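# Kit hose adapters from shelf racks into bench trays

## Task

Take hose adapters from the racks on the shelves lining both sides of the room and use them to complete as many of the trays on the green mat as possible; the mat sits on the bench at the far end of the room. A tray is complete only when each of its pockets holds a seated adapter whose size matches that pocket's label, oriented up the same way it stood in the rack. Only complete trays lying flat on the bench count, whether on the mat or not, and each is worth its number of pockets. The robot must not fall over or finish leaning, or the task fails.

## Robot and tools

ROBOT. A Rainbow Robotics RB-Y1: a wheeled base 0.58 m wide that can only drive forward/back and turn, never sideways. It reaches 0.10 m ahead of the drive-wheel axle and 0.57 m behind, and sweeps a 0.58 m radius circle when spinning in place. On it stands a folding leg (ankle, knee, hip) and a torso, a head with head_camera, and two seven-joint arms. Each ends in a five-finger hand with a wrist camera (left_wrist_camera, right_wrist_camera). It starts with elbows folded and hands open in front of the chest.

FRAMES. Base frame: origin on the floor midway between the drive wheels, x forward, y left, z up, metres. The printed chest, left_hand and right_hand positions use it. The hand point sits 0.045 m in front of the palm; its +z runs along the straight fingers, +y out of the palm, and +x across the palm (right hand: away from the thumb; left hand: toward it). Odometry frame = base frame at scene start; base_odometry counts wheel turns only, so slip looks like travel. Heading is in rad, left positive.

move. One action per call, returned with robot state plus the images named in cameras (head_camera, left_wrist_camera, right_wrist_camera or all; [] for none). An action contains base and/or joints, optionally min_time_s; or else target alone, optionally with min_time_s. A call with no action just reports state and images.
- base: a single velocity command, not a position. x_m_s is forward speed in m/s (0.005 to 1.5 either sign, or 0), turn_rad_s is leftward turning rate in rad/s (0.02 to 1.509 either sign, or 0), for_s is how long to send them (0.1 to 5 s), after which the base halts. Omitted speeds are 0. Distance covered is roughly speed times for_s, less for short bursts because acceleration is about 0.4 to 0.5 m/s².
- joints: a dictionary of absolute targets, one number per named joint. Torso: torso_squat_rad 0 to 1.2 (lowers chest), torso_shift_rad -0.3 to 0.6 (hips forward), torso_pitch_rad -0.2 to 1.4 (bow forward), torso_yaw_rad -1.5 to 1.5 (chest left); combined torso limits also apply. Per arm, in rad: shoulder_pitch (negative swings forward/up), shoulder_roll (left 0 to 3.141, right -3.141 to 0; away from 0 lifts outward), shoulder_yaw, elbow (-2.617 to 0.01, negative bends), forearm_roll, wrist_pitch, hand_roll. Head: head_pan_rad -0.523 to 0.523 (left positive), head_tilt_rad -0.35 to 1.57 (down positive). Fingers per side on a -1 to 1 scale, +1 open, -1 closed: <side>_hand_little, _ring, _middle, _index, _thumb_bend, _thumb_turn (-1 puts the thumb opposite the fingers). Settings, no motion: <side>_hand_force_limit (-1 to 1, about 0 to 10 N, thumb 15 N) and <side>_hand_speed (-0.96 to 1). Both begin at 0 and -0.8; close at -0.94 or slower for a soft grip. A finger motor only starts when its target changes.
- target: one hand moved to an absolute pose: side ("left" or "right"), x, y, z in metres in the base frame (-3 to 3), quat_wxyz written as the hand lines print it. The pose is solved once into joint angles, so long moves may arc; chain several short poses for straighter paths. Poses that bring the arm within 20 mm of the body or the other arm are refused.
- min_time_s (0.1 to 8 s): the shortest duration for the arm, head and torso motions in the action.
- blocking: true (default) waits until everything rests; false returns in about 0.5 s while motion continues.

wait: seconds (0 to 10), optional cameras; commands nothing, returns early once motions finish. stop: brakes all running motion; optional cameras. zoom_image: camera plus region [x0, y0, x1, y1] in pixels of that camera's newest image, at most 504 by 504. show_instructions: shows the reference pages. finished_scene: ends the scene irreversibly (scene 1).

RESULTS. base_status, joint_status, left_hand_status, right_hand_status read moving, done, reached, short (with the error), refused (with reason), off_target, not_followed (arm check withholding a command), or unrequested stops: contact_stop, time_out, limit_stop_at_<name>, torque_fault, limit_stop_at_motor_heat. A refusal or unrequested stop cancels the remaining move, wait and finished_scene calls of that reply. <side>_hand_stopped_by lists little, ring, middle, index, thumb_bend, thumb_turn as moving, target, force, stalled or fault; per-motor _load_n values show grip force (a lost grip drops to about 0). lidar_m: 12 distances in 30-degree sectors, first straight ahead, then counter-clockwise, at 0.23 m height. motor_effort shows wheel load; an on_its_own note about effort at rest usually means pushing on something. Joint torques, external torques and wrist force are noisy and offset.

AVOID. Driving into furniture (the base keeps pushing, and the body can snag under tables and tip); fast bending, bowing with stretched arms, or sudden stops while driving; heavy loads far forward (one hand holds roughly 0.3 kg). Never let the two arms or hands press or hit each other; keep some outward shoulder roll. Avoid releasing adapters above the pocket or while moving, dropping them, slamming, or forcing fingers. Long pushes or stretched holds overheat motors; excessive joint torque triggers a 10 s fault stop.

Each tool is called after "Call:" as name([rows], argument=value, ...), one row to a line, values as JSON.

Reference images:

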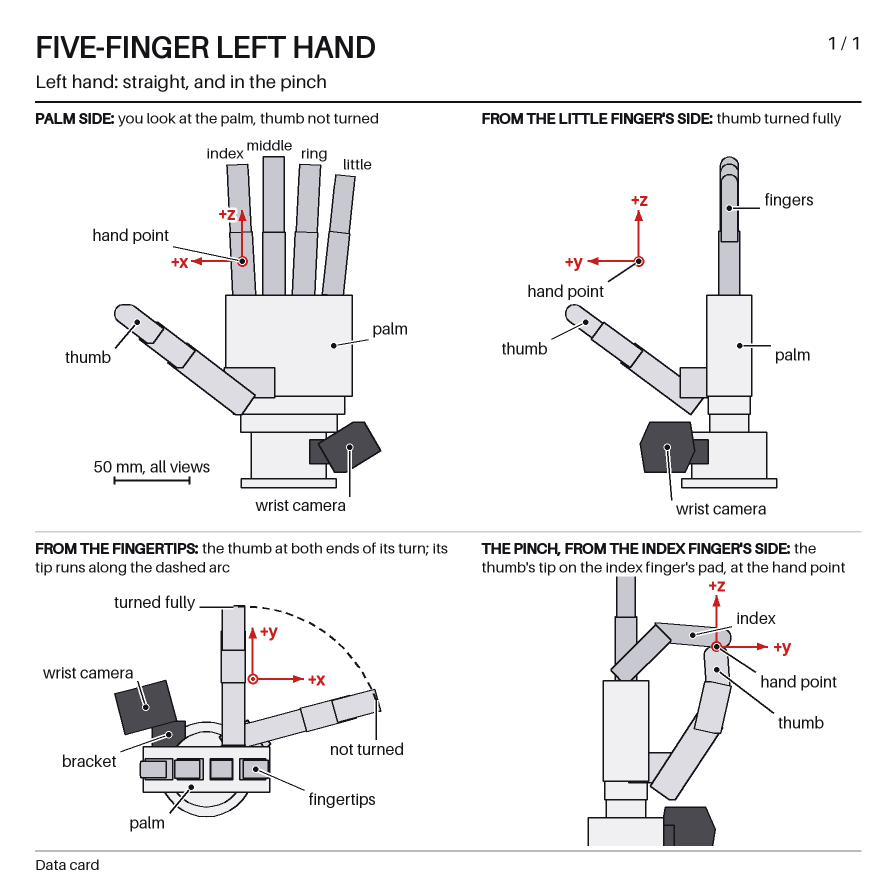

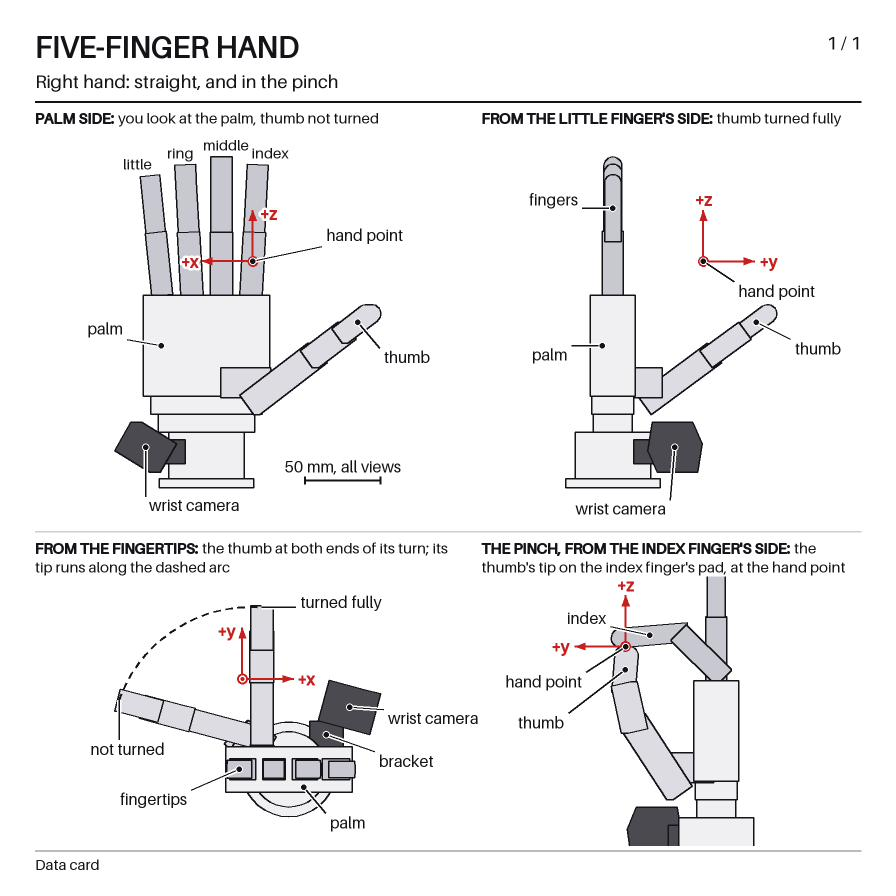

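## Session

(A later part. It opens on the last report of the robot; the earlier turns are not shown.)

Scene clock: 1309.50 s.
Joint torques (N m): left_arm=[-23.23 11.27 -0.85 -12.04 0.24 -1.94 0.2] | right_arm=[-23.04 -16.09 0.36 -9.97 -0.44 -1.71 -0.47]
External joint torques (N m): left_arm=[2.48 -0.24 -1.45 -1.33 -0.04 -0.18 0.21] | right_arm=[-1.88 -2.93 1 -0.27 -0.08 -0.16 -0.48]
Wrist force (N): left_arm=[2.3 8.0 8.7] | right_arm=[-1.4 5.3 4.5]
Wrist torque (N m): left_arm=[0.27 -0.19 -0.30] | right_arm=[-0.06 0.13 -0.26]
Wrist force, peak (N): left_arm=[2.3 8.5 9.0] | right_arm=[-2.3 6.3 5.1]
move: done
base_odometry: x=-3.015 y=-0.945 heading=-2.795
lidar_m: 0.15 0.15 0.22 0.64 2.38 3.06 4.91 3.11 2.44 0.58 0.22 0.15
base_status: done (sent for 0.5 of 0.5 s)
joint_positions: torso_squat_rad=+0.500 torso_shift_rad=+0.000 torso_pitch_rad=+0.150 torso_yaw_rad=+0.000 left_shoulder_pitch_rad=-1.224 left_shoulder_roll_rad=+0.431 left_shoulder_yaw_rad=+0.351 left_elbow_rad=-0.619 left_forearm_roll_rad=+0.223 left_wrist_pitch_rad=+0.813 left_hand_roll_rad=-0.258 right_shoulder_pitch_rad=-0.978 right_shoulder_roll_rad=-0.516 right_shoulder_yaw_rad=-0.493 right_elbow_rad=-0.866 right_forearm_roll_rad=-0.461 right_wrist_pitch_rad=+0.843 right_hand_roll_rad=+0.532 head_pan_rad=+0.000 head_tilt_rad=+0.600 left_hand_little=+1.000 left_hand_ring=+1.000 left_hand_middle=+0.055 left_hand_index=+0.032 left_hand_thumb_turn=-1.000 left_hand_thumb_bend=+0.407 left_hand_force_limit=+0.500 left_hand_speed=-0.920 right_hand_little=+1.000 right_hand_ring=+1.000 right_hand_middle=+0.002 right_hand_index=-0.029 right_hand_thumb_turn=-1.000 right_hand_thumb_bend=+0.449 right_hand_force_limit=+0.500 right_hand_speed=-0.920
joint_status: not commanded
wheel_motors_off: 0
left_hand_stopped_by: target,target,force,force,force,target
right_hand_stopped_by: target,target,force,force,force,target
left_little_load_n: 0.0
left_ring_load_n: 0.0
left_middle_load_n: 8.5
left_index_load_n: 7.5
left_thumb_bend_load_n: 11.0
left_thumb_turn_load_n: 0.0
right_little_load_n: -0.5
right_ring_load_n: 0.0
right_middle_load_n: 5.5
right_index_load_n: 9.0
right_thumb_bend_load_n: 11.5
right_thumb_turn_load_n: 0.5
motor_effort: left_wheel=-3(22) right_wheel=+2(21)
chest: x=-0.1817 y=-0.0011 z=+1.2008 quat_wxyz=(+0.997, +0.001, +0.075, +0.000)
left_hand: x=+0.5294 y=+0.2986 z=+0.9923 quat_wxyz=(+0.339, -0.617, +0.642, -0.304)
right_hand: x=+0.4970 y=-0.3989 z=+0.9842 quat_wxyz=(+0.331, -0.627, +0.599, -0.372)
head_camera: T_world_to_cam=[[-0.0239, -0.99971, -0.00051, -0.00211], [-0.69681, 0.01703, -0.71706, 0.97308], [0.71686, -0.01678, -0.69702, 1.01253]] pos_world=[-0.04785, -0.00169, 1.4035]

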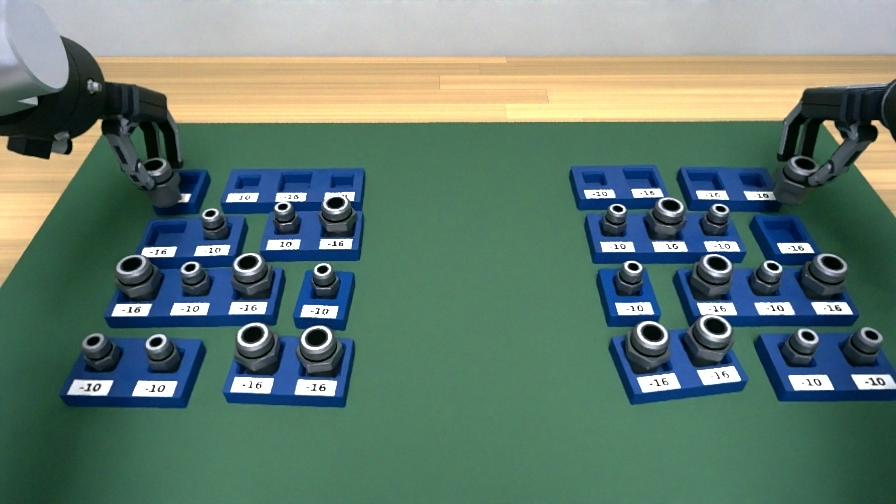

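Call:
move(target={"side":"right","x":0.4726,"y":-0.3972,"z":0.962,"quat_wxyz":[0.3304,-0.6252,0.5987,-0.3763]}, min_time_s=1.2)

Call:
move(target={"side":"left","x":0.5048,"y":0.3005,"z":0.970,"quat_wxyz":[0.3454,-0.6159,0.6389,-0.3056]}, min_time_s=1.2, cameras=["all"])

Call:
zoom_image(camera="head_camera", region=[115, 180, 215, 250])

Call:
zoom_image(camera="head_camera", region=[735, 180, 835, 250])

Scene clock: 1311.87 s.
Joint torques (N m): left_arm=[-22.79 11.28 -0.97 -11.72 0.01 -1.87 0.17] | right_arm=[-21.12 -14.52 -1.72 -10.25 -0.45 -1.69 -0.54]
External joint torques (N m): left_arm=[2.92 -0.23 -1.56 -1.01 -0.27 -0.11 0.18] | right_arm=[-1.48 -1.63 -0.89 -0.59 -0.1 -0.11 -0.55]
Wrist force (N): left_arm=[2.3 7.9 8.6] | right_arm=[-1.9 5.4 5.0]
Wrist torque (N m): left_arm=[0.25 -0.17 -0.30] | right_arm=[-0.01 0.09 -0.24]
Wrist force, peak (N): left_arm=[2.4 8.1 9.0] | right_arm=[-1.7 6.0 5.5]
move: done
base_odometry: x=-3.015 y=-0.945 heading=-2.795
lidar_m: 0.15 0.15 0.21 0.63 2.37 3.05 4.91 3.11 2.43 0.57 0.22 0.14
base_status: not commanded
joint_positions: torso_squat_rad=+0.500 torso_shift_rad=+0.000 torso_pitch_rad=+0.150 torso_yaw_rad=+0.000 left_shoulder_pitch_rad=-1.224 left_shoulder_roll_rad=+0.431 left_shoulder_yaw_rad=+0.351 left_elbow_rad=-0.619 left_forearm_roll_rad=+0.223 left_wrist_pitch_rad=+0.813 left_hand_roll_rad=-0.258 right_shoulder_pitch_rad=-0.837 right_shoulder_roll_rad=-0.457 right_shoulder_yaw_rad=-0.507 right_elbow_rad=-1.061 right_forearm_roll_rad=-0.460 right_wrist_pitch_rad=+0.879 right_hand_roll_rad=+0.510 head_pan_rad=+0.000 head_tilt_rad=+0.600 left_hand_little=+1.000 left_hand_ring=+1.000 left_hand_middle=+0.055 left_hand_index=+0.032 left_hand_thumb_turn=-1.000 left_hand_thumb_bend=+0.407 left_hand_force_limit=+0.500 left_hand_speed=-0.920 right_hand_little=+1.000 right_hand_ring=+1.000 right_hand_middle=+0.002 right_hand_index=-0.029 right_hand_thumb_turn=-1.000 right_hand_thumb_bend=+0.449 right_hand_force_limit=+0.500 right_hand_speed=-0.920
joint_status: all done
wheel_motors_off: 0
left_hand_stopped_by: target,target,force,force,force,target
right_hand_stopped_by: target,target,force,force,force,target
left_little_load_n: 0.0
left_ring_load_n: 0.0
left_middle_load_n: 8.5
left_index_load_n: 7.5
left_thumb_bend_load_n: 10.5
left_thumb_turn_load_n: 0.0
right_little_load_n: 0.0
right_ring_load_n: 0.0
right_middle_load_n: 5.5
right_index_load_n: 9.0
right_thumb_bend_load_n: 11.5
right_thumb_turn_load_n: 0.5
motor_effort: left_wheel=-2(5) right_wheel=+2(3)
chest: x=-0.1817 y=-0.0011 z=+1.2008 quat_wxyz=(+0.997, +0.001, +0.075, +0.000)
left_hand: x=+0.5294 y=+0.2986 z=+0.9923 quat_wxyz=(+0.339, -0.617, +0.642, -0.304)
right_hand: x=+0.4722 y=-0.3972 z=+0.9617 quat_wxyz=(+0.331, -0.626, +0.599, -0.374)
right_hand_status: reached (checked arc that bows 4 mm and turns the hand up to 1 deg, planned for 1.2 s): 0 mm and 0.3 deg off.
pictures: none

Scene clock: 1313.40 s.
Joint torques (N m): left_arm=[-21.08 10.57 2.23 -12.49 0.01 -1.72 0.31] | right_arm=[-20.97 -14.68 -1.74 -10.34 -0.59 -1.7 -0.55]
External joint torques (N m): left_arm=[2.91 -0.52 1.39 -1.85 -0.24 0.06 0.32] | right_arm=[-1.33 -1.8 -0.9 -0.68 -0.23 -0.13 -0.56]
Wrist force (N): left_arm=[2.4 8.1 8.8] | right_arm=[-1.7 4.4 4.6]
Wrist torque (N m): left_arm=[0.26 -0.16 -0.29] | right_arm=[-0.19 0.10 -0.26]
Wrist force, peak (N): left_arm=[2.2 8.5 9.3] | right_arm=[-1.4 6.4 4.5]
move: done
base_odometry: x=-3.015 y=-0.945 heading=-2.795
lidar_m: 0.15 0.15 0.22 0.64 2.36 3.05 4.91 3.11 2.44 0.57 0.22 0.15
base_status: not commanded
joint_positions: torso_squat_rad=+0.500 torso_shift_rad=+0.000 torso_pitch_rad=+0.150 torso_yaw_rad=+0.000 left_shoulder_pitch_rad=-1.027 left_shoulder_roll_rad=+0.368 left_shoulder_yaw_rad=+0.356 left_elbow_rad=-0.932 left_forearm_roll_rad=+0.210 left_wrist_pitch_rad=+0.903 left_hand_roll_rad=-0.229 right_shoulder_pitch_rad=-0.837 right_shoulder_roll_rad=-0.457 right_shoulder_yaw_rad=-0.507 right_elbow_rad=-1.061 right_forearm_roll_rad=-0.460 right_wrist_pitch_rad=+0.879 right_hand_roll_rad=+0.510 head_pan_rad=+0.000 head_tilt_rad=+0.600 left_hand_little=+1.000 left_hand_ring=+1.000 left_hand_middle=+0.055 left_hand_index=+0.032 left_hand_thumb_turn=-1.000 left_hand_thumb_bend=+0.407 left_hand_force_limit=+0.500 left_hand_speed=-0.920 right_hand_little=+1.000 right_hand_ring=+1.000 right_hand_middle=+0.002 right_hand_index=-0.029 right_hand_thumb_turn=-1.000 right_hand_thumb_bend=+0.449 right_hand_force_limit=+0.500 right_hand_speed=-0.920
joint_status: all done
wheel_motors_off: 0
left_hand_stopped_by: target,target,force,force,force,target
right_hand_stopped_by: target,target,force,force,force,target
left_little_load_n: 0.0
left_ring_load_n: 0.0
left_middle_load_n: 8.0
left_index_load_n: 7.5
left_thumb_bend_load_n: 11.0
left_thumb_turn_load_n: 0.0
right_little_load_n: 0.0
right_ring_load_n: 0.0
right_middle_load_n: 5.5
right_index_load_n: 9.0
right_thumb_bend_load_n: 11.5
right_thumb_turn_load_n: 0.5
motor_effort: left_wheel=-3(5) right_wheel=+3(3)
chest: x=-0.1817 y=-0.0011 z=+1.2008 quat_wxyz=(+0.997, +0.001, +0.075, +0.000)
left_hand: x=+0.5047 y=+0.3005 z=+0.9701 quat_wxyz=(+0.345, -0.616, +0.639, -0.306)
left_hand_status: reached (checked arc that bows 6 mm and turns the hand up to 2 deg, planned for 1.2 s): 0 mm and 0.1 deg off.
right_hand: x=+0.4722 y=-0.3972 z=+0.9617 quat_wxyz=(+0.331, -0.626, +0.599, -0.374)
pictures: head_camera, left_wrist_camera, right_wrist_camera
head_camera: T_world_to_cam=[[-0.0239, -0.99971, -0.00051, -0.00211], [-0.69681, 0.01703, -0.71706, 0.97308], [0.71686, -0.01678, -0.69702, 1.01253]] pos_world=[-0.04785, -0.00169, 1.4035]
left_wrist_camera: T_world_to_cam=[[0.5644, -0.27392, 0.77873, -0.95506], [-0.52594, -0.84642, 0.08346, 0.43867], [0.63626, -0.45667, -0.62179, 0.5291]] pos_world=[0.43311, 0.35131, 1.0361]
right_wrist_camera: T_world_to_cam=[[-0.51446, -0.33499, -0.78938, 0.86698], [-0.55718, 0.83032, 0.01077, 0.58215], [0.65183, 0.44537, -0.61381, 0.57085]] pos_world=[0.3983, -0.44718, 1.0285]

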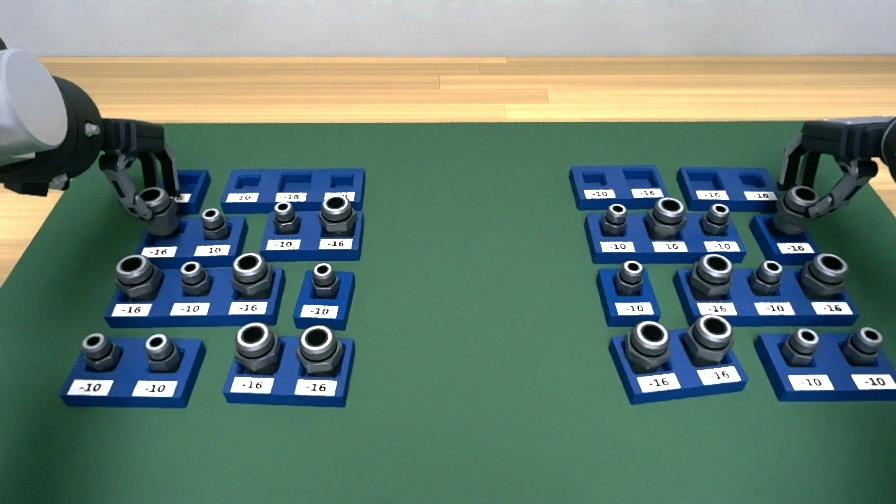

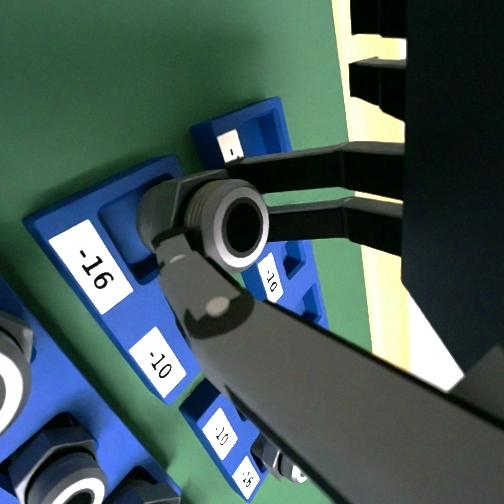

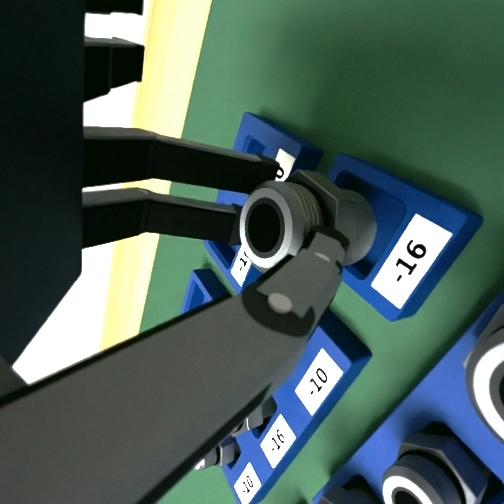

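Scaled by 5.040 from the camera's image (finer frame: 1280x720).

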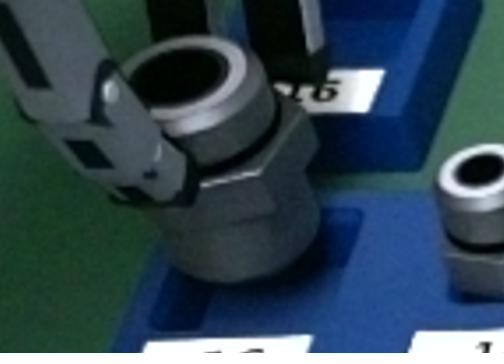

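Scaled by 5.040 from the camera's image (finer frame: 1280x720).

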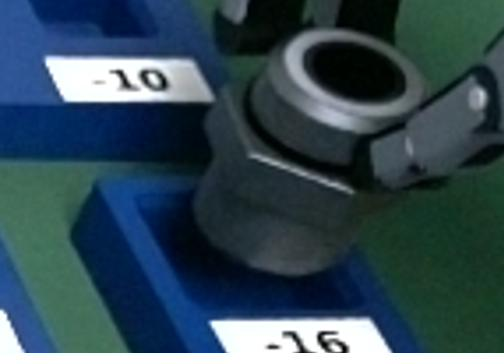

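Call:
move(target={"side":"right","x":0.4734,"y":-0.3955,"z":0.950,"quat_wxyz":[0.3304,-0.6252,0.5987,-0.3763]}, min_time_s=1.0)

Call:
move(target={"side":"left","x":0.5052,"y":0.3002,"z":0.960,"quat_wxyz":[0.3454,-0.6159,0.6389,-0.3056]}, min_time_s=1.0, cameras=["all"])

Call:
zoom_image(camera="head_camera", region=[135, 195, 195, 255])

Call:
zoom_image(camera="head_camera", region=[755, 195, 815, 255])

Scene clock: 1315.17 s.
Joint torques (N m): left_arm=[-20.81 11.37 2.81 -12.5 0.01 -1.85 0.29] | right_arm=[-20.52 -13.93 0.27 -9.44 -0.68 -1.91 0.14]
External joint torques (N m): left_arm=[3.19 0.28 1.96 -1.86 -0.24 -0.07 0.3] | right_arm=[-0.94 -1.18 1.06 0.26 -0.33 -0.34 0.13]
Wrist force (N): left_arm=[2.4 8.1 8.6] | right_arm=[-1.5 5.0 5.8]
Wrist torque (N m): left_arm=[0.29 -0.20 -0.27] | right_arm=[-0.11 0.06 -0.01]
Wrist force, peak (N): left_arm=[2.5 8.4 8.8] | right_arm=[-1.2 5.5 6.0]
move: done
base_odometry: x=-3.015 y=-0.945 heading=-2.795
lidar_m: 0.15 0.15 0.22 0.65 2.37 3.05 4.91 3.11 2.44 0.57 0.22 0.15
base_status: not commanded
joint_positions: torso_squat_rad=+0.500 torso_shift_rad=+0.000 torso_pitch_rad=+0.150 torso_yaw_rad=+0.000 left_shoulder_pitch_rad=-1.027 left_shoulder_roll_rad=+0.368 left_shoulder_yaw_rad=+0.356 left_elbow_rad=-0.932 left_forearm_roll_rad=+0.210 left_wrist_pitch_rad=+0.903 left_hand_roll_rad=-0.229 right_shoulder_pitch_rad=-0.827 right_shoulder_roll_rad=-0.444 right_shoulder_yaw_rad=-0.507 right_elbow_rad=-1.044 right_forearm_roll_rad=-0.461 right_wrist_pitch_rad=+0.844 right_hand_roll_rad=+0.521 head_pan_rad=+0.000 head_tilt_rad=+0.600 left_hand_little=+1.000 left_hand_ring=+1.000 left_hand_middle=+0.055 left_hand_index=+0.032 left_hand_thumb_turn=-1.000 left_hand_thumb_bend=+0.407 left_hand_force_limit=+0.500 left_hand_speed=-0.920 right_hand_little=+1.000 right_hand_ring=+1.000 right_hand_middle=+0.002 right_hand_index=-0.029 right_hand_thumb_turn=-1.000 right_hand_thumb_bend=+0.449 right_hand_force_limit=+0.500 right_hand_speed=-0.920
joint_status: all done
wheel_motors_off: 0
left_hand_stopped_by: target,target,force,force,force,target
right_hand_stopped_by: target,target,force,force,force,target
left_little_load_n: 0.0
left_ring_load_n: 0.0
left_middle_load_n: 8.0
left_index_load_n: 7.5
left_thumb_bend_load_n: 10.5
left_thumb_turn_load_n: 0.0
right_little_load_n: 0.0
right_ring_load_n: 0.0
right_middle_load_n: 6.0
right_index_load_n: 9.0
right_thumb_bend_load_n: 11.5
right_thumb_turn_load_n: 0.5
motor_effort: left_wheel=-5(5) right_wheel=+2(3)
chest: x=-0.1817 y=-0.0011 z=+1.2008 quat_wxyz=(+0.997, +0.001, +0.075, +0.000)
left_hand: x=+0.5047 y=+0.3005 z=+0.9701 quat_wxyz=(+0.345, -0.616, +0.639, -0.306)
right_hand: x=+0.4724 y=-0.3954 z=+0.9501 quat_wxyz=(+0.330, -0.625, +0.599, -0.376)
right_hand_status: reached (checked arc that bows 1 mm and turns the hand up to 0 deg, planned for 1.0 s): 1 mm and 0.1 deg off.
pictures: none

Scene clock: 1316.50 s.
Joint torques (N m): left_arm=[-14.47 7.31 0.97 -5.71 0.1 -0.99 -0.32] | right_arm=[-20.36 -13.9 -0.04 -9.57 -0.69 -1.86 0.21]
External joint torques (N m): left_arm=[9.49 -3.74 0.15 4.96 -0.15 0.8 -0.31] | right_arm=[-0.78 -1.16 0.75 0.13 -0.35 -0.29 0.2]
Wrist force (N): left_arm=[1.9 0.5 -4.1] | right_arm=[-1.6 4.9 5.0]
Wrist torque (N m): left_arm=[0.13 -0.36 -0.35] | right_arm=[-0.18 0.09 -0.07]
Wrist force, peak (N): left_arm=[2.3 8.3 8.7] | right_arm=[-1.7 6.1 5.7]
move: done
base_odometry: x=-3.015 y=-0.945 heading=-2.795
lidar_m: 0.15 0.16 0.22 0.64 2.37 3.06 4.91 3.11 2.44 0.57 0.22 0.15
base_status: not commanded
joint_positions: torso_squat_rad=+0.500 torso_shift_rad=+0.000 torso_pitch_rad=+0.150 torso_yaw_rad=+0.000 left_shoulder_pitch_rad=-1.019 left_shoulder_roll_rad=+0.363 left_shoulder_yaw_rad=+0.356 left_elbow_rad=-0.915 left_forearm_roll_rad=+0.211 left_wrist_pitch_rad=+0.873 left_hand_roll_rad=-0.234 right_shoulder_pitch_rad=-0.827 right_shoulder_roll_rad=-0.444 right_shoulder_yaw_rad=-0.507 right_elbow_rad=-1.044 right_forearm_roll_rad=-0.461 right_wrist_pitch_rad=+0.844 right_hand_roll_rad=+0.521 head_pan_rad=+0.000 head_tilt_rad=+0.600 left_hand_little=+1.000 left_hand_ring=+1.000 left_hand_middle=+0.055 left_hand_index=+0.032 left_hand_thumb_turn=-1.000 left_hand_thumb_bend=+0.407 left_hand_force_limit=+0.500 left_hand_speed=-0.920 right_hand_little=+1.000 right_hand_ring=+1.000 right_hand_middle=+0.002 right_hand_index=-0.029 right_hand_thumb_turn=-1.000 right_hand_thumb_bend=+0.449 right_hand_force_limit=+0.500 right_hand_speed=-0.920
joint_status: all done
wheel_motors_off: 0
left_hand_stopped_by: target,target,force,force,force,target
right_hand_stopped_by: target,target,force,force,force,target
left_little_load_n: 0.0
left_ring_load_n: 0.0
left_middle_load_n: 6.0
left_index_load_n: 5.5
left_thumb_bend_load_n: 12.5
left_thumb_turn_load_n: -0.5
right_little_load_n: 0.0
right_ring_load_n: 0.0
right_middle_load_n: 6.0
right_index_load_n: 9.0
right_thumb_bend_load_n: 11.5
right_thumb_turn_load_n: 0.5
motor_effort: left_wheel=-2(6) right_wheel=+2(4)
chest: x=-0.1819 y=-0.0012 z=+1.2008 quat_wxyz=(+0.997, +0.001, +0.075, +0.000)
left_hand: x=+0.5053 y=+0.3005 z=+0.9627 quat_wxyz=(+0.347, -0.615, +0.638, -0.306)
left_hand_status: reached (checked arc that bows 0 mm and turns the hand up to 0 deg, planned for 1.0 s): 3 mm and 0.2 deg off.
right_hand: x=+0.4723 y=-0.3955 z=+0.9504 quat_wxyz=(+0.330, -0.625, +0.599, -0.376)
pictures: head_camera, left_wrist_camera, right_wrist_camera
head_camera: T_world_to_cam=[[-0.0239, -0.99971, -0.00067, -0.00191], [-0.6965, 0.01713, -0.71735, 0.9733], [0.71716, -0.01668, -0.69671, 1.01248]] pos_world=[-0.04825, -0.00169, 1.40361]
left_wrist_camera: T_world_to_cam=[[0.561, -0.2742, 0.78108, -0.95003], [-0.52545, -0.84706, 0.08003, 0.44275], [0.63967, -0.45531, -0.61928, 0.51961]] pos_world=[0.43323, 0.35112, 1.0284]
right_wrist_camera: T_world_to_cam=[[-0.51348, -0.33498, -0.79002, 0.85884], [-0.55453, 0.83213, 0.00759, 0.58326], [0.65485, 0.44199, -0.61304, 0.55958]] pos_world=[0.39799, -0.44499, 1.01711]

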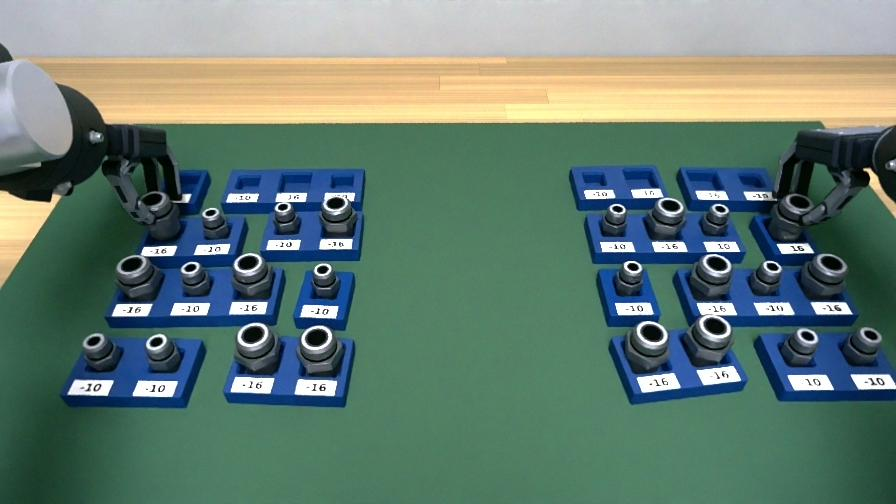

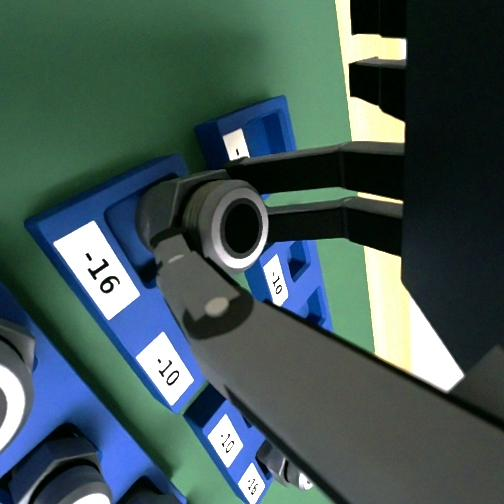

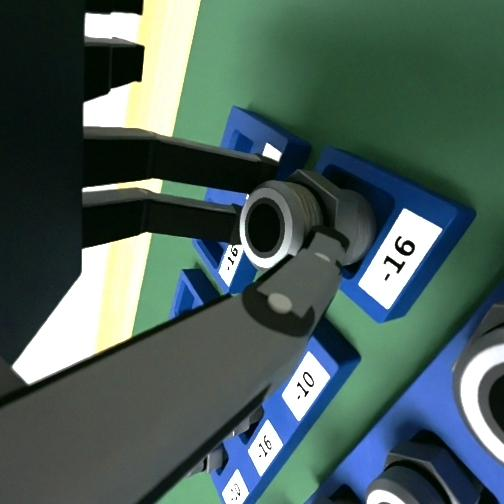

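Scaled by 8.400 from the camera's image (finer frame: 1280x720).

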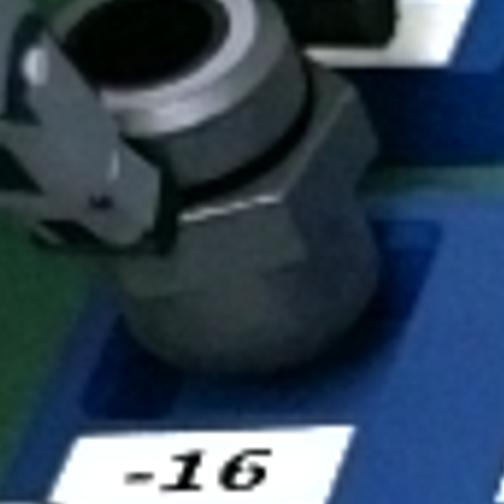

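Scaled by 8.400 from the camera's image (finer frame: 1280x720).

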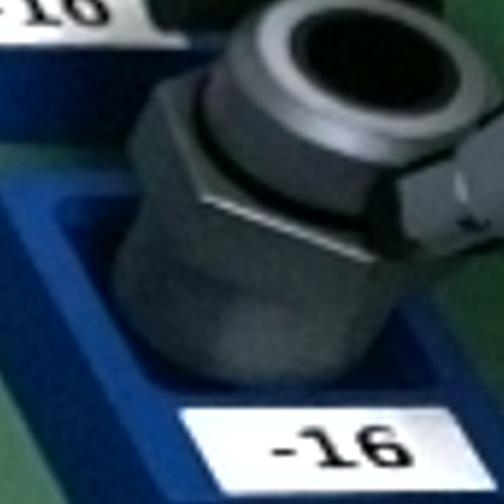

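Call:
move(target={"side":"left","x":0.5052,"y":0.3002,"z":0.968,"quat_wxyz":[0.3454,-0.6159,0.6389,-0.3056]}, min_time_s=0.8)

Call:
move(target={"side":"left","x":0.4998,"y":0.2990,"z":0.966,"quat_wxyz":[0.3454,-0.6159,0.6389,-0.3056]}, min_time_s=0.8)

Call:
move(target={"side":"right","x":0.4734,"y":-0.3955,"z":0.945,"quat_wxyz":[0.3304,-0.6252,0.5987,-0.3763]}, min_time_s=1.0, cameras=["all"])

Call:
zoom_image(camera="head_camera", region=[135, 195, 195, 255])

Call:
zoom_image(camera="head_camera", region=[755, 195, 815, 255])

Scene clock: 1318.43 s.
Joint torques (N m): left_arm=[-22.42 12.77 0.5 -12.58 -0.09 -1.76 0.43] | right_arm=[-20.41 -13.95 0.36 -9.5 -0.77 -1.87 0.1]
External joint torques (N m): left_arm=[1.61 1.69 -0.32 -1.93 -0.34 0.02 0.44] | right_arm=[-0.82 -1.21 1.14 0.2 -0.42 -0.3 0.09]
Wrist force (N): left_arm=[2.2 7.9 8.7] | right_arm=[-1.7 5.2 6.0]
Wrist torque (N m): left_arm=[0.24 -0.15 -0.27] | right_arm=[-0.18 0.11 -0.10]
Wrist force, peak (N): left_arm=[2.8 8.2 9.1] | right_arm=[-1.5 6.0 5.9]
move: done
base_odometry: x=-3.015 y=-0.945 heading=-2.795
lidar_m: 0.14 0.15 0.22 0.64 2.38 3.05 4.91 3.10 2.44 0.57 0.21 0.15
base_status: not commanded
joint_positions: torso_squat_rad=+0.500 torso_shift_rad=+0.000 torso_pitch_rad=+0.150 torso_yaw_rad=+0.000 left_shoulder_pitch_rad=-1.028 left_shoulder_roll_rad=+0.366 left_shoulder_yaw_rad=+0.356 left_elbow_rad=-0.919 left_forearm_roll_rad=+0.210 left_wrist_pitch_rad=+0.891 left_hand_roll_rad=-0.230 right_shoulder_pitch_rad=-0.827 right_shoulder_roll_rad=-0.444 right_shoulder_yaw_rad=-0.507 right_elbow_rad=-1.044 right_forearm_roll_rad=-0.461 right_wrist_pitch_rad=+0.844 right_hand_roll_rad=+0.521 head_pan_rad=+0.000 head_tilt_rad=+0.600 left_hand_little=+1.000 left_hand_ring=+1.000 left_hand_middle=+0.055 left_hand_index=+0.032 left_hand_thumb_turn=-1.000 left_hand_thumb_bend=+0.407 left_hand_force_limit=+0.500 left_hand_speed=-0.920 right_hand_little=+1.000 right_hand_ring=+1.000 right_hand_middle=+0.002 right_hand_index=-0.029 right_hand_thumb_turn=-1.000 right_hand_thumb_bend=+0.449 right_hand_force_limit=+0.500 right_hand_speed=-0.920
joint_status: all done
wheel_motors_off: 0
left_hand_stopped_by: target,target,force,force,force,target
right_hand_stopped_by: target,target,force,force,force,target
left_little_load_n: -0.5
left_ring_load_n: 0.0
left_middle_load_n: 8.5
left_index_load_n: 7.5
left_thumb_bend_load_n: 11.0
left_thumb_turn_load_n: 0.0
right_little_load_n: 0.0
right_ring_load_n: 0.0
right_middle_load_n: 5.5
right_index_load_n: 9.0
right_thumb_bend_load_n: 11.5
right_thumb_turn_load_n: 0.5
motor_effort: left_wheel=-3(6) right_wheel=+3(3)
chest: x=-0.1819 y=-0.0012 z=+1.2008 quat_wxyz=(+0.997, +0.001, +0.075, +0.000)
left_hand: x=+0.5052 y=+0.3001 z=+0.9675 quat_wxyz=(+0.345, -0.616, +0.639, -0.305)
left_hand_status: reached (checked arc that bows 0 mm and turns the hand up to 0 deg, planned for 0.8 s): 1 mm and 0.0 deg off.
right_hand: x=+0.4723 y=-0.3955 z=+0.9503 quat_wxyz=(+0.330, -0.625, +0.599, -0.376)
pictures: none

Scene clock: 1319.57 s.
Joint torques (N m): left_arm=[-20.09 10.27 -0.4 -12.43 -0.13 -1.69 0.44] | right_arm=[-20.65 -14.3 0.32 -9.55 -0.81 -1.87 0.15]
External joint torques (N m): left_arm=[3.65 -0.68 -1.27 -1.81 -0.38 0.1 0.45] | right_arm=[-1.06 -1.56 1.1 0.14 -0.47 -0.3 0.14]
Wrist force (N): left_arm=[2.5 7.9 8.5] | right_arm=[-1.7 4.8 4.9]
Wrist torque (N m): left_arm=[0.27 -0.20 -0.27] | right_arm=[-0.16 0.12 -0.11]
Wrist force, peak (N): left_arm=[2.2 8.3 8.9] | right_arm=[-1.7 6.1 5.9]
move: done
base_odometry: x=-3.015 y=-0.945 heading=-2.795
lidar_m: 0.14 0.16 0.21 0.64 2.37 3.04 4.90 3.11 2.45 0.58 0.22 0.16
base_status: not commanded
joint_positions: torso_squat_rad=+0.500 torso_shift_rad=+0.000 torso_pitch_rad=+0.150 torso_yaw_rad=+0.000 left_shoulder_pitch_rad=-1.001 left_shoulder_roll_rad=+0.357 left_shoulder_yaw_rad=+0.356 left_elbow_rad=-0.969 left_forearm_roll_rad=+0.207 left_wrist_pitch_rad=+0.913 left_hand_roll_rad=-0.224 right_shoulder_pitch_rad=-0.827 right_shoulder_roll_rad=-0.444 right_shoulder_yaw_rad=-0.507 right_elbow_rad=-1.044 right_forearm_roll_rad=-0.461 right_wrist_pitch_rad=+0.844 right_hand_roll_rad=+0.521 head_pan_rad=+0.000 head_tilt_rad=+0.600 left_hand_little=+1.000 left_hand_ring=+1.000 left_hand_middle=+0.055 left_hand_index=+0.032 left_hand_thumb_turn=-1.000 left_hand_thumb_bend=+0.407 left_hand_force_limit=+0.500 left_hand_speed=-0.920 right_hand_little=+1.000 right_hand_ring=+1.000 right_hand_middle=+0.002 right_hand_index=-0.029 right_hand_thumb_turn=-1.000 right_hand_thumb_bend=+0.449 right_hand_force_limit=+0.500 right_hand_speed=-0.920
joint_status: all done
wheel_motors_off: 0
left_hand_stopped_by: target,target,force,force,force,target
right_hand_stopped_by: target,target,force,force,force,target
left_little_load_n: -0.5
left_ring_load_n: 0.0
left_middle_load_n: 8.0
left_index_load_n: 7.5
left_thumb_bend_load_n: 11.0
left_thumb_turn_load_n: 0.0
right_little_load_n: 0.0
right_ring_load_n: 0.0
right_middle_load_n: 5.5
right_index_load_n: 9.0
right_thumb_bend_load_n: 12.0
right_thumb_turn_load_n: 0.5
motor_effort: left_wheel=-5(5) right_wheel=+2(3)
chest: x=-0.1819 y=-0.0012 z=+1.2008 quat_wxyz=(+0.997, +0.001, +0.075, +0.000)
left_hand: x=+0.5001 y=+0.2992 z=+0.9661 quat_wxyz=(+0.345, -0.616, +0.639, -0.305)
left_hand_status: reached (checked arc that bows 2 mm and turns the hand up to 0 deg, planned for 0.8 s): 0 mm and 0.1 deg off.
right_hand: x=+0.4723 y=-0.3955 z=+0.9503 quat_wxyz=(+0.330, -0.625, +0.599, -0.376)
pictures: none

Scene clock: 1320.90 s.
Joint torques (N m): left_arm=[-19.67 10.53 0.05 -12.3 0 -1.72 0.43] | right_arm=[-22.17 -13.98 -0.2 -9.62 -0.63 -2.07 0.11]
External joint torques (N m): left_arm=[4.06 -0.43 -0.82 -1.68 -0.25 0.06 0.44] | right_arm=[-2.57 -1.24 0.57 0.1 -0.28 -0.51 0.1]
Wrist force (N): left_arm=[2.1 8.0 8.6] | right_arm=[-1.6 5.0 5.2]
Wrist torque (N m): left_arm=[0.28 -0.15 -0.30] | right_arm=[-0.17 0.14 -0.08]
Wrist force, peak (N): left_arm=[2.4 8.1 8.9] | right_arm=[-1.8 6.1 5.1]
move: done
base_odometry: x=-3.015 y=-0.945 heading=-2.795
lidar_m: 0.14 0.15 0.22 0.65 2.38 3.05 4.92 3.10 2.45 0.57 0.22 0.14
base_status: not commanded
joint_positions: torso_squat_rad=+0.500 torso_shift_rad=+0.000 torso_pitch_rad=+0.150 torso_yaw_rad=+0.000 left_shoulder_pitch_rad=-1.001 left_shoulder_roll_rad=+0.357 left_shoulder_yaw_rad=+0.356 left_elbow_rad=-0.969 left_forearm_roll_rad=+0.207 left_wrist_pitch_rad=+0.913 left_hand_roll_rad=-0.224 right_shoulder_pitch_rad=-0.827 right_shoulder_roll_rad=-0.442 right_shoulder_yaw_rad=-0.507 right_elbow_rad=-1.023 right_forearm_roll_rad=-0.467 right_wrist_pitch_rad=+0.825 right_hand_roll_rad=+0.533 head_pan_rad=+0.000 head_tilt_rad=+0.600 left_hand_little=+1.000 left_hand_ring=+1.000 left_hand_middle=+0.055 left_hand_index=+0.032 left_hand_thumb_turn=-1.000 left_hand_thumb_bend=+0.407 left_hand_force_limit=+0.500 left_hand_speed=-0.920 right_hand_little=+1.000 right_hand_ring=+1.000 right_hand_middle=+0.002 right_hand_index=-0.029 right_hand_thumb_turn=-1.000 right_hand_thumb_bend=+0.449 right_hand_force_limit=+0.500 right_hand_speed=-0.920
joint_status: all done
wheel_motors_off: 0
left_hand_stopped_by: target,target,force,force,force,target
right_hand_stopped_by: target,target,force,force,force,target
left_little_load_n: 0.0
left_ring_load_n: 0.0
left_middle_load_n: 8.0
left_index_load_n: 7.5
left_thumb_bend_load_n: 10.5
left_thumb_turn_load_n: 0.0
right_little_load_n: 0.0
right_ring_load_n: 0.0
right_middle_load_n: 5.5
right_index_load_n: 9.0
right_thumb_bend_load_n: 11.5
right_thumb_turn_load_n: 0.5
motor_effort: left_wheel=-4(4) right_wheel=+2(3)
chest: x=-0.1819 y=-0.0012 z=+1.2008 quat_wxyz=(+0.997, +0.001, +0.075, +0.000)
left_hand: x=+0.5001 y=+0.2992 z=+0.9661 quat_wxyz=(+0.345, -0.616, +0.639, -0.305)
right_hand: x=+0.4728 y=-0.3956 z=+0.9446 quat_wxyz=(+0.330, -0.625, +0.599, -0.376)
right_hand_status: reached (checked arc that bows 0 mm and turns the hand up to 0 deg, planned for 1.0 s): 1 mm and 0.1 deg off.
pictures: head_camera, left_wrist_camera, right_wrist_camera
head_camera: T_world_to_cam=[[-0.0239, -0.99971, -0.00066, -0.00191], [-0.6966, 0.01713, -0.71725, 0.97316], [0.71706, -0.01668, -0.69681, 1.01248]] pos_world=[-0.04815, -0.00169, 1.40351]
left_wrist_camera: T_world_to_cam=[[0.56521, -0.27324, 0.77838, -0.94993], [-0.52558, -0.84654, 0.08447, 0.43433], [0.63585, -0.45684, -0.62208, 0.52949]] pos_world=[0.42851, 0.35001, 1.0321]
right_wrist_camera: T_world_to_cam=[[-0.51411, -0.3351, -0.78956, 0.85422], [-0.55444, 0.83219, 0.00782, 0.58357], [0.65444, 0.44178, -0.61363, 0.55639]] pos_world=[0.39859, -0.44519, 1.01131]

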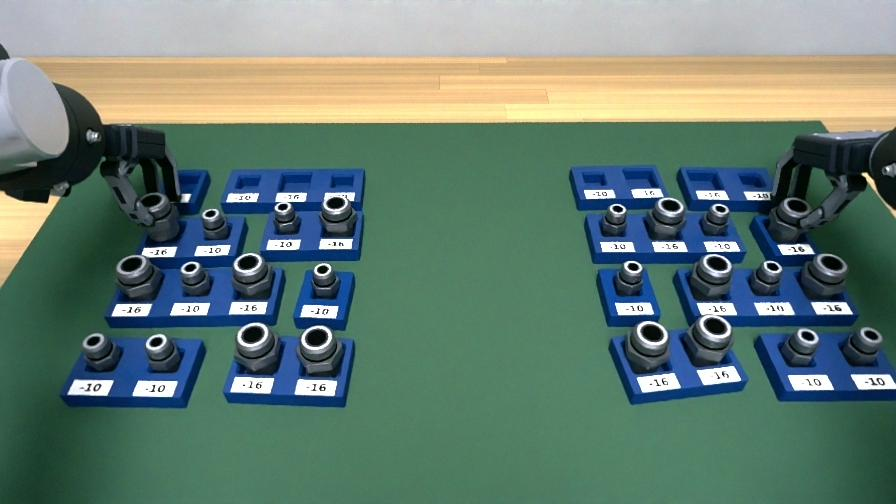

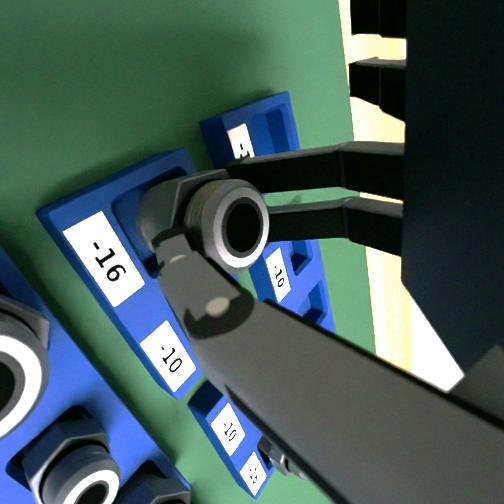

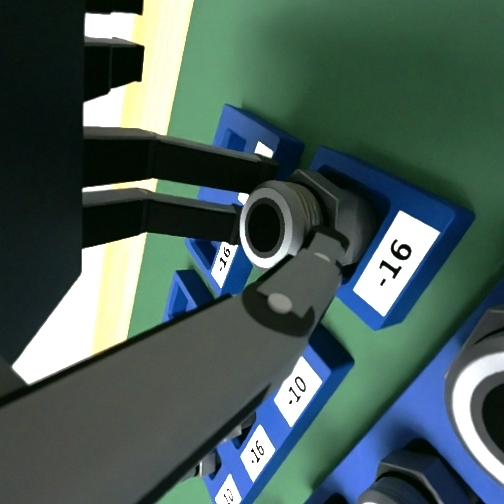

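Scaled by 8.400 from the camera's image (finer frame: 1280x720).

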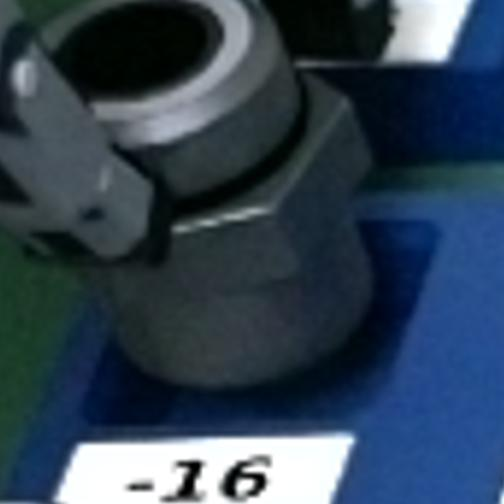

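Scaled by 8.400 from the camera's image (finer frame: 1280x720).

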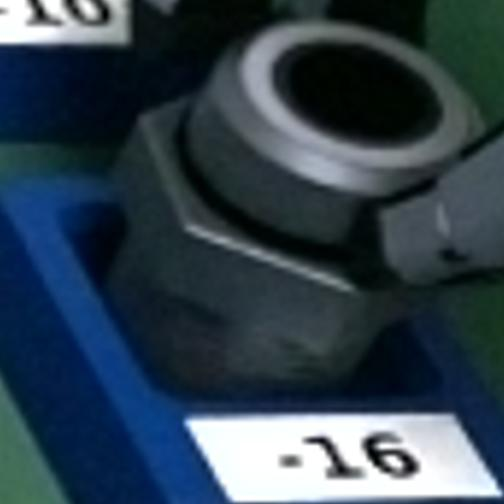

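Call:
move(target={"side":"left","x":0.4998,"y":0.2968,"z":0.9595,"quat_wxyz":[0.3454,-0.6159,0.6389,-0.3056]}, min_time_s=1.0)

Call:
move(target={"side":"right","x":0.4745,"y":-0.3955,"z":0.941,"quat_wxyz":[0.3304,-0.6252,0.5987,-0.3763]}, min_time_s=1.0, cameras=["head_camera"])

Call:
zoom_image(camera="head_camera", region=[135, 195, 195, 255])

Call:
zoom_image(camera="head_camera", region=[755, 195, 815, 255])

Scene clock: 1322.60 s.
Joint torques (N m): left_arm=[-19.68 10.59 -0.52 -10.47 -0.11 -1.97 0.43] | right_arm=[-22.07 -14.2 -0.5 -9.48 -0.75 -2.16 0.17]
External joint torques (N m): left_arm=[3.98 -0.24 -1.36 0.18 -0.36 -0.18 0.44] | right_arm=[-2.47 -1.47 0.26 0.24 -0.4 -0.6 0.16]
Wrist force (N): left_arm=[2.2 7.9 8.7] | right_arm=[-2.1 4.8 4.7]
Wrist torque (N m): left_arm=[0.25 -0.16 -0.29] | right_arm=[-0.10 0.17 -0.10]
Wrist force, peak (N): left_arm=[2.3 8.4 8.7] | right_arm=[-1.9 5.8 5.7]
move: done
base_odometry: x=-3.015 y=-0.945 heading=-2.795
lidar_m: 0.14 0.16 0.22 0.65 2.37 3.06 4.90 3.11 2.44 0.58 0.22 0.16
base_status: not commanded
joint_positions: torso_squat_rad=+0.500 torso_shift_rad=+0.000 torso_pitch_rad=+0.150 torso_yaw_rad=+0.000 left_shoulder_pitch_rad=-0.992 left_shoulder_roll_rad=+0.348 left_shoulder_yaw_rad=+0.354 left_elbow_rad=-0.968 left_forearm_roll_rad=+0.202 left_wrist_pitch_rad=+0.897 left_hand_roll_rad=-0.222 right_shoulder_pitch_rad=-0.827 right_shoulder_roll_rad=-0.442 right_shoulder_yaw_rad=-0.507 right_elbow_rad=-1.023 right_forearm_roll_rad=-0.467 right_wrist_pitch_rad=+0.825 right_hand_roll_rad=+0.533 head_pan_rad=+0.000 head_tilt_rad=+0.600 left_hand_little=+1.000 left_hand_ring=+1.000 left_hand_middle=+0.055 left_hand_index=+0.032 left_hand_thumb_turn=-1.000 left_hand_thumb_bend=+0.407 left_hand_force_limit=+0.500 left_hand_speed=-0.920 right_hand_little=+1.000 right_hand_ring=+1.000 right_hand_middle=+0.002 right_hand_index=-0.029 right_hand_thumb_turn=-1.000 right_hand_thumb_bend=+0.449 right_hand_force_limit=+0.500 right_hand_speed=-0.920
joint_status: all done
wheel_motors_off: 0
left_hand_stopped_by: target,target,force,force,force,target
right_hand_stopped_by: target,target,force,force,force,target
left_little_load_n: 0.0
left_ring_load_n: 0.0
left_middle_load_n: 8.5
left_index_load_n: 7.5
left_thumb_bend_load_n: 11.0
left_thumb_turn_load_n: 0.0
right_little_load_n: 0.0
right_ring_load_n: 0.0
right_middle_load_n: 6.0
right_index_load_n: 9.0
right_thumb_bend_load_n: 12.0
right_thumb_turn_load_n: 0.5
motor_effort: left_wheel=-1(5) right_wheel=+2(3)
chest: x=-0.1819 y=-0.0012 z=+1.2008 quat_wxyz=(+0.997, +0.001, +0.075, +0.000)
left_hand: x=+0.4997 y=+0.2969 z=+0.9600 quat_wxyz=(+0.346, -0.616, +0.639, -0.306)
left_hand_status: reached (checked arc that bows 0 mm and turns the hand up to 0 deg, planned for 1.0 s): 1 mm and 0.0 deg off.
right_hand: x=+0.4728 y=-0.3956 z=+0.9446 quat_wxyz=(+0.330, -0.625, +0.599, -0.376)
pictures: none

Scene clock: 1323.93 s.
Joint torques (N m): left_arm=[-19.91 10.39 -0.75 -10.89 -0.02 -2.23 0.36] | right_arm=[-22.2 -14.53 0.25 -9.58 -0.88 -1.98 0.17]
External joint torques (N m): left_arm=[3.75 -0.44 -1.58 -0.24 -0.26 -0.45 0.37] | right_arm=[-2.55 -1.79 0.99 0.15 -0.53 -0.43 0.16]
Wrist force (N): left_arm=[2.3 7.8 8.7] | right_arm=[-1.4 5.4 3.5]
Wrist torque (N m): left_arm=[0.22 -0.17 -0.28] | right_arm=[0.07 0.07 -0.04]
Wrist force, peak (N): left_arm=[2.5 8.2 8.9] | right_arm=[-2.1 6.0 5.6]
move: done
base_odometry: x=-3.015 y=-0.945 heading=-2.795
lidar_m: 0.15 0.15 0.22 0.65 2.37 3.04 4.91 3.11 2.44 0.57 0.22 0.15
base_status: not commanded
joint_positions: torso_squat_rad=+0.500 torso_shift_rad=+0.000 torso_pitch_rad=+0.150 torso_yaw_rad=+0.000 left_shoulder_pitch_rad=-0.992 left_shoulder_roll_rad=+0.348 left_shoulder_yaw_rad=+0.354 left_elbow_rad=-0.968 left_forearm_roll_rad=+0.202 left_wrist_pitch_rad=+0.897 left_hand_roll_rad=-0.222 right_shoulder_pitch_rad=-0.831 right_shoulder_roll_rad=-0.442 right_shoulder_yaw_rad=-0.507 right_elbow_rad=-1.001 right_forearm_roll_rad=-0.473 right_wrist_pitch_rad=+0.808 right_hand_roll_rad=+0.543 head_pan_rad=+0.000 head_tilt_rad=+0.600 left_hand_little=+1.000 left_hand_ring=+1.000 left_hand_middle=+0.055 left_hand_index=+0.032 left_hand_thumb_turn=-1.000 left_hand_thumb_bend=+0.407 left_hand_force_limit=+0.500 left_hand_speed=-0.920 right_hand_little=+1.000 right_hand_ring=+1.000 right_hand_middle=+0.002 right_hand_index=-0.029 right_hand_thumb_turn=-1.000 right_hand_thumb_bend=+0.449 right_hand_force_limit=+0.500 right_hand_speed=-0.920
joint_status: all done
wheel_motors_off: 0
left_hand_stopped_by: target,target,force,force,force,target
right_hand_stopped_by: target,target,force,force,force,target
left_little_load_n: 0.0
left_ring_load_n: 0.0
left_middle_load_n: 8.0
left_index_load_n: 7.5
left_thumb_bend_load_n: 10.5
left_thumb_turn_load_n: 0.0
right_little_load_n: 0.5
right_ring_load_n: -0.5
right_middle_load_n: 5.5
right_index_load_n: 9.0
right_thumb_bend_load_n: 11.5
right_thumb_turn_load_n: 0.5
motor_effort: left_wheel=-2(4) right_wheel=+2(3)
chest: x=-0.1819 y=-0.0012 z=+1.2008 quat_wxyz=(+0.997, +0.001, +0.075, +0.000)
left_hand: x=+0.4997 y=+0.2969 z=+0.9600 quat_wxyz=(+0.346, -0.616, +0.639, -0.306)
right_hand: x=+0.4740 y=-0.3956 z=+0.9405 quat_wxyz=(+0.330, -0.625, +0.599, -0.376)
right_hand_status: reached (checked arc that bows 1 mm and turns the hand up to 0 deg, planned for 1.0 s): 1 mm and 0.1 deg off.
head_camera: T_world_to_cam=[[-0.0239, -0.99971, -0.00066, -0.00191], [-0.6966, 0.01713, -0.71725, 0.97316], [0.71706, -0.01668, -0.69681, 1.01248]] pos_world=[-0.04815, -0.00169, 1.40351]

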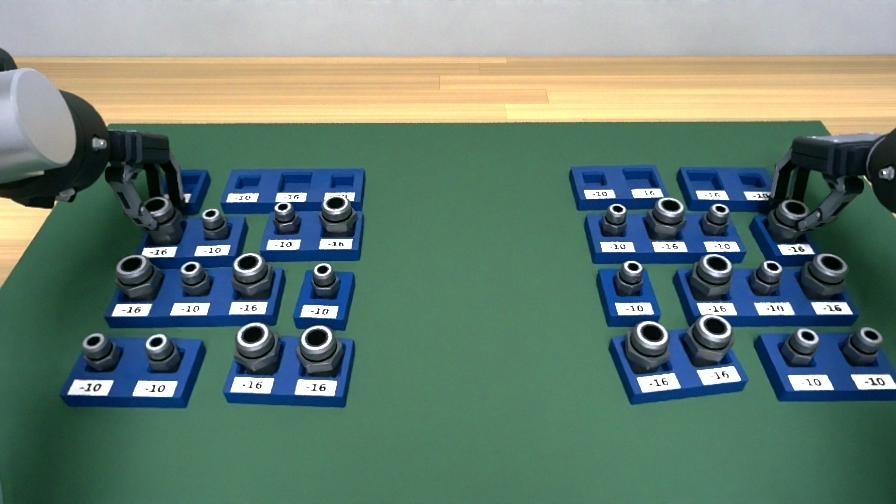

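Scaled by 8.400 from the camera's image (finer frame: 1280x720).

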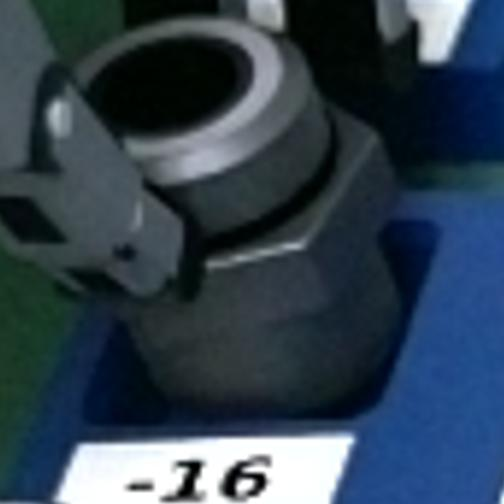

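Scaled by 8.400 from the camera's image (finer frame: 1280x720).

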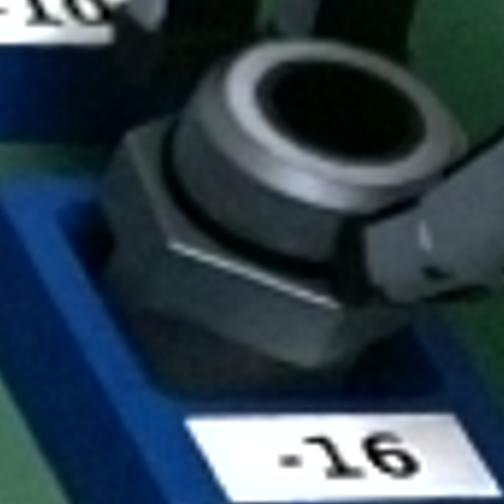

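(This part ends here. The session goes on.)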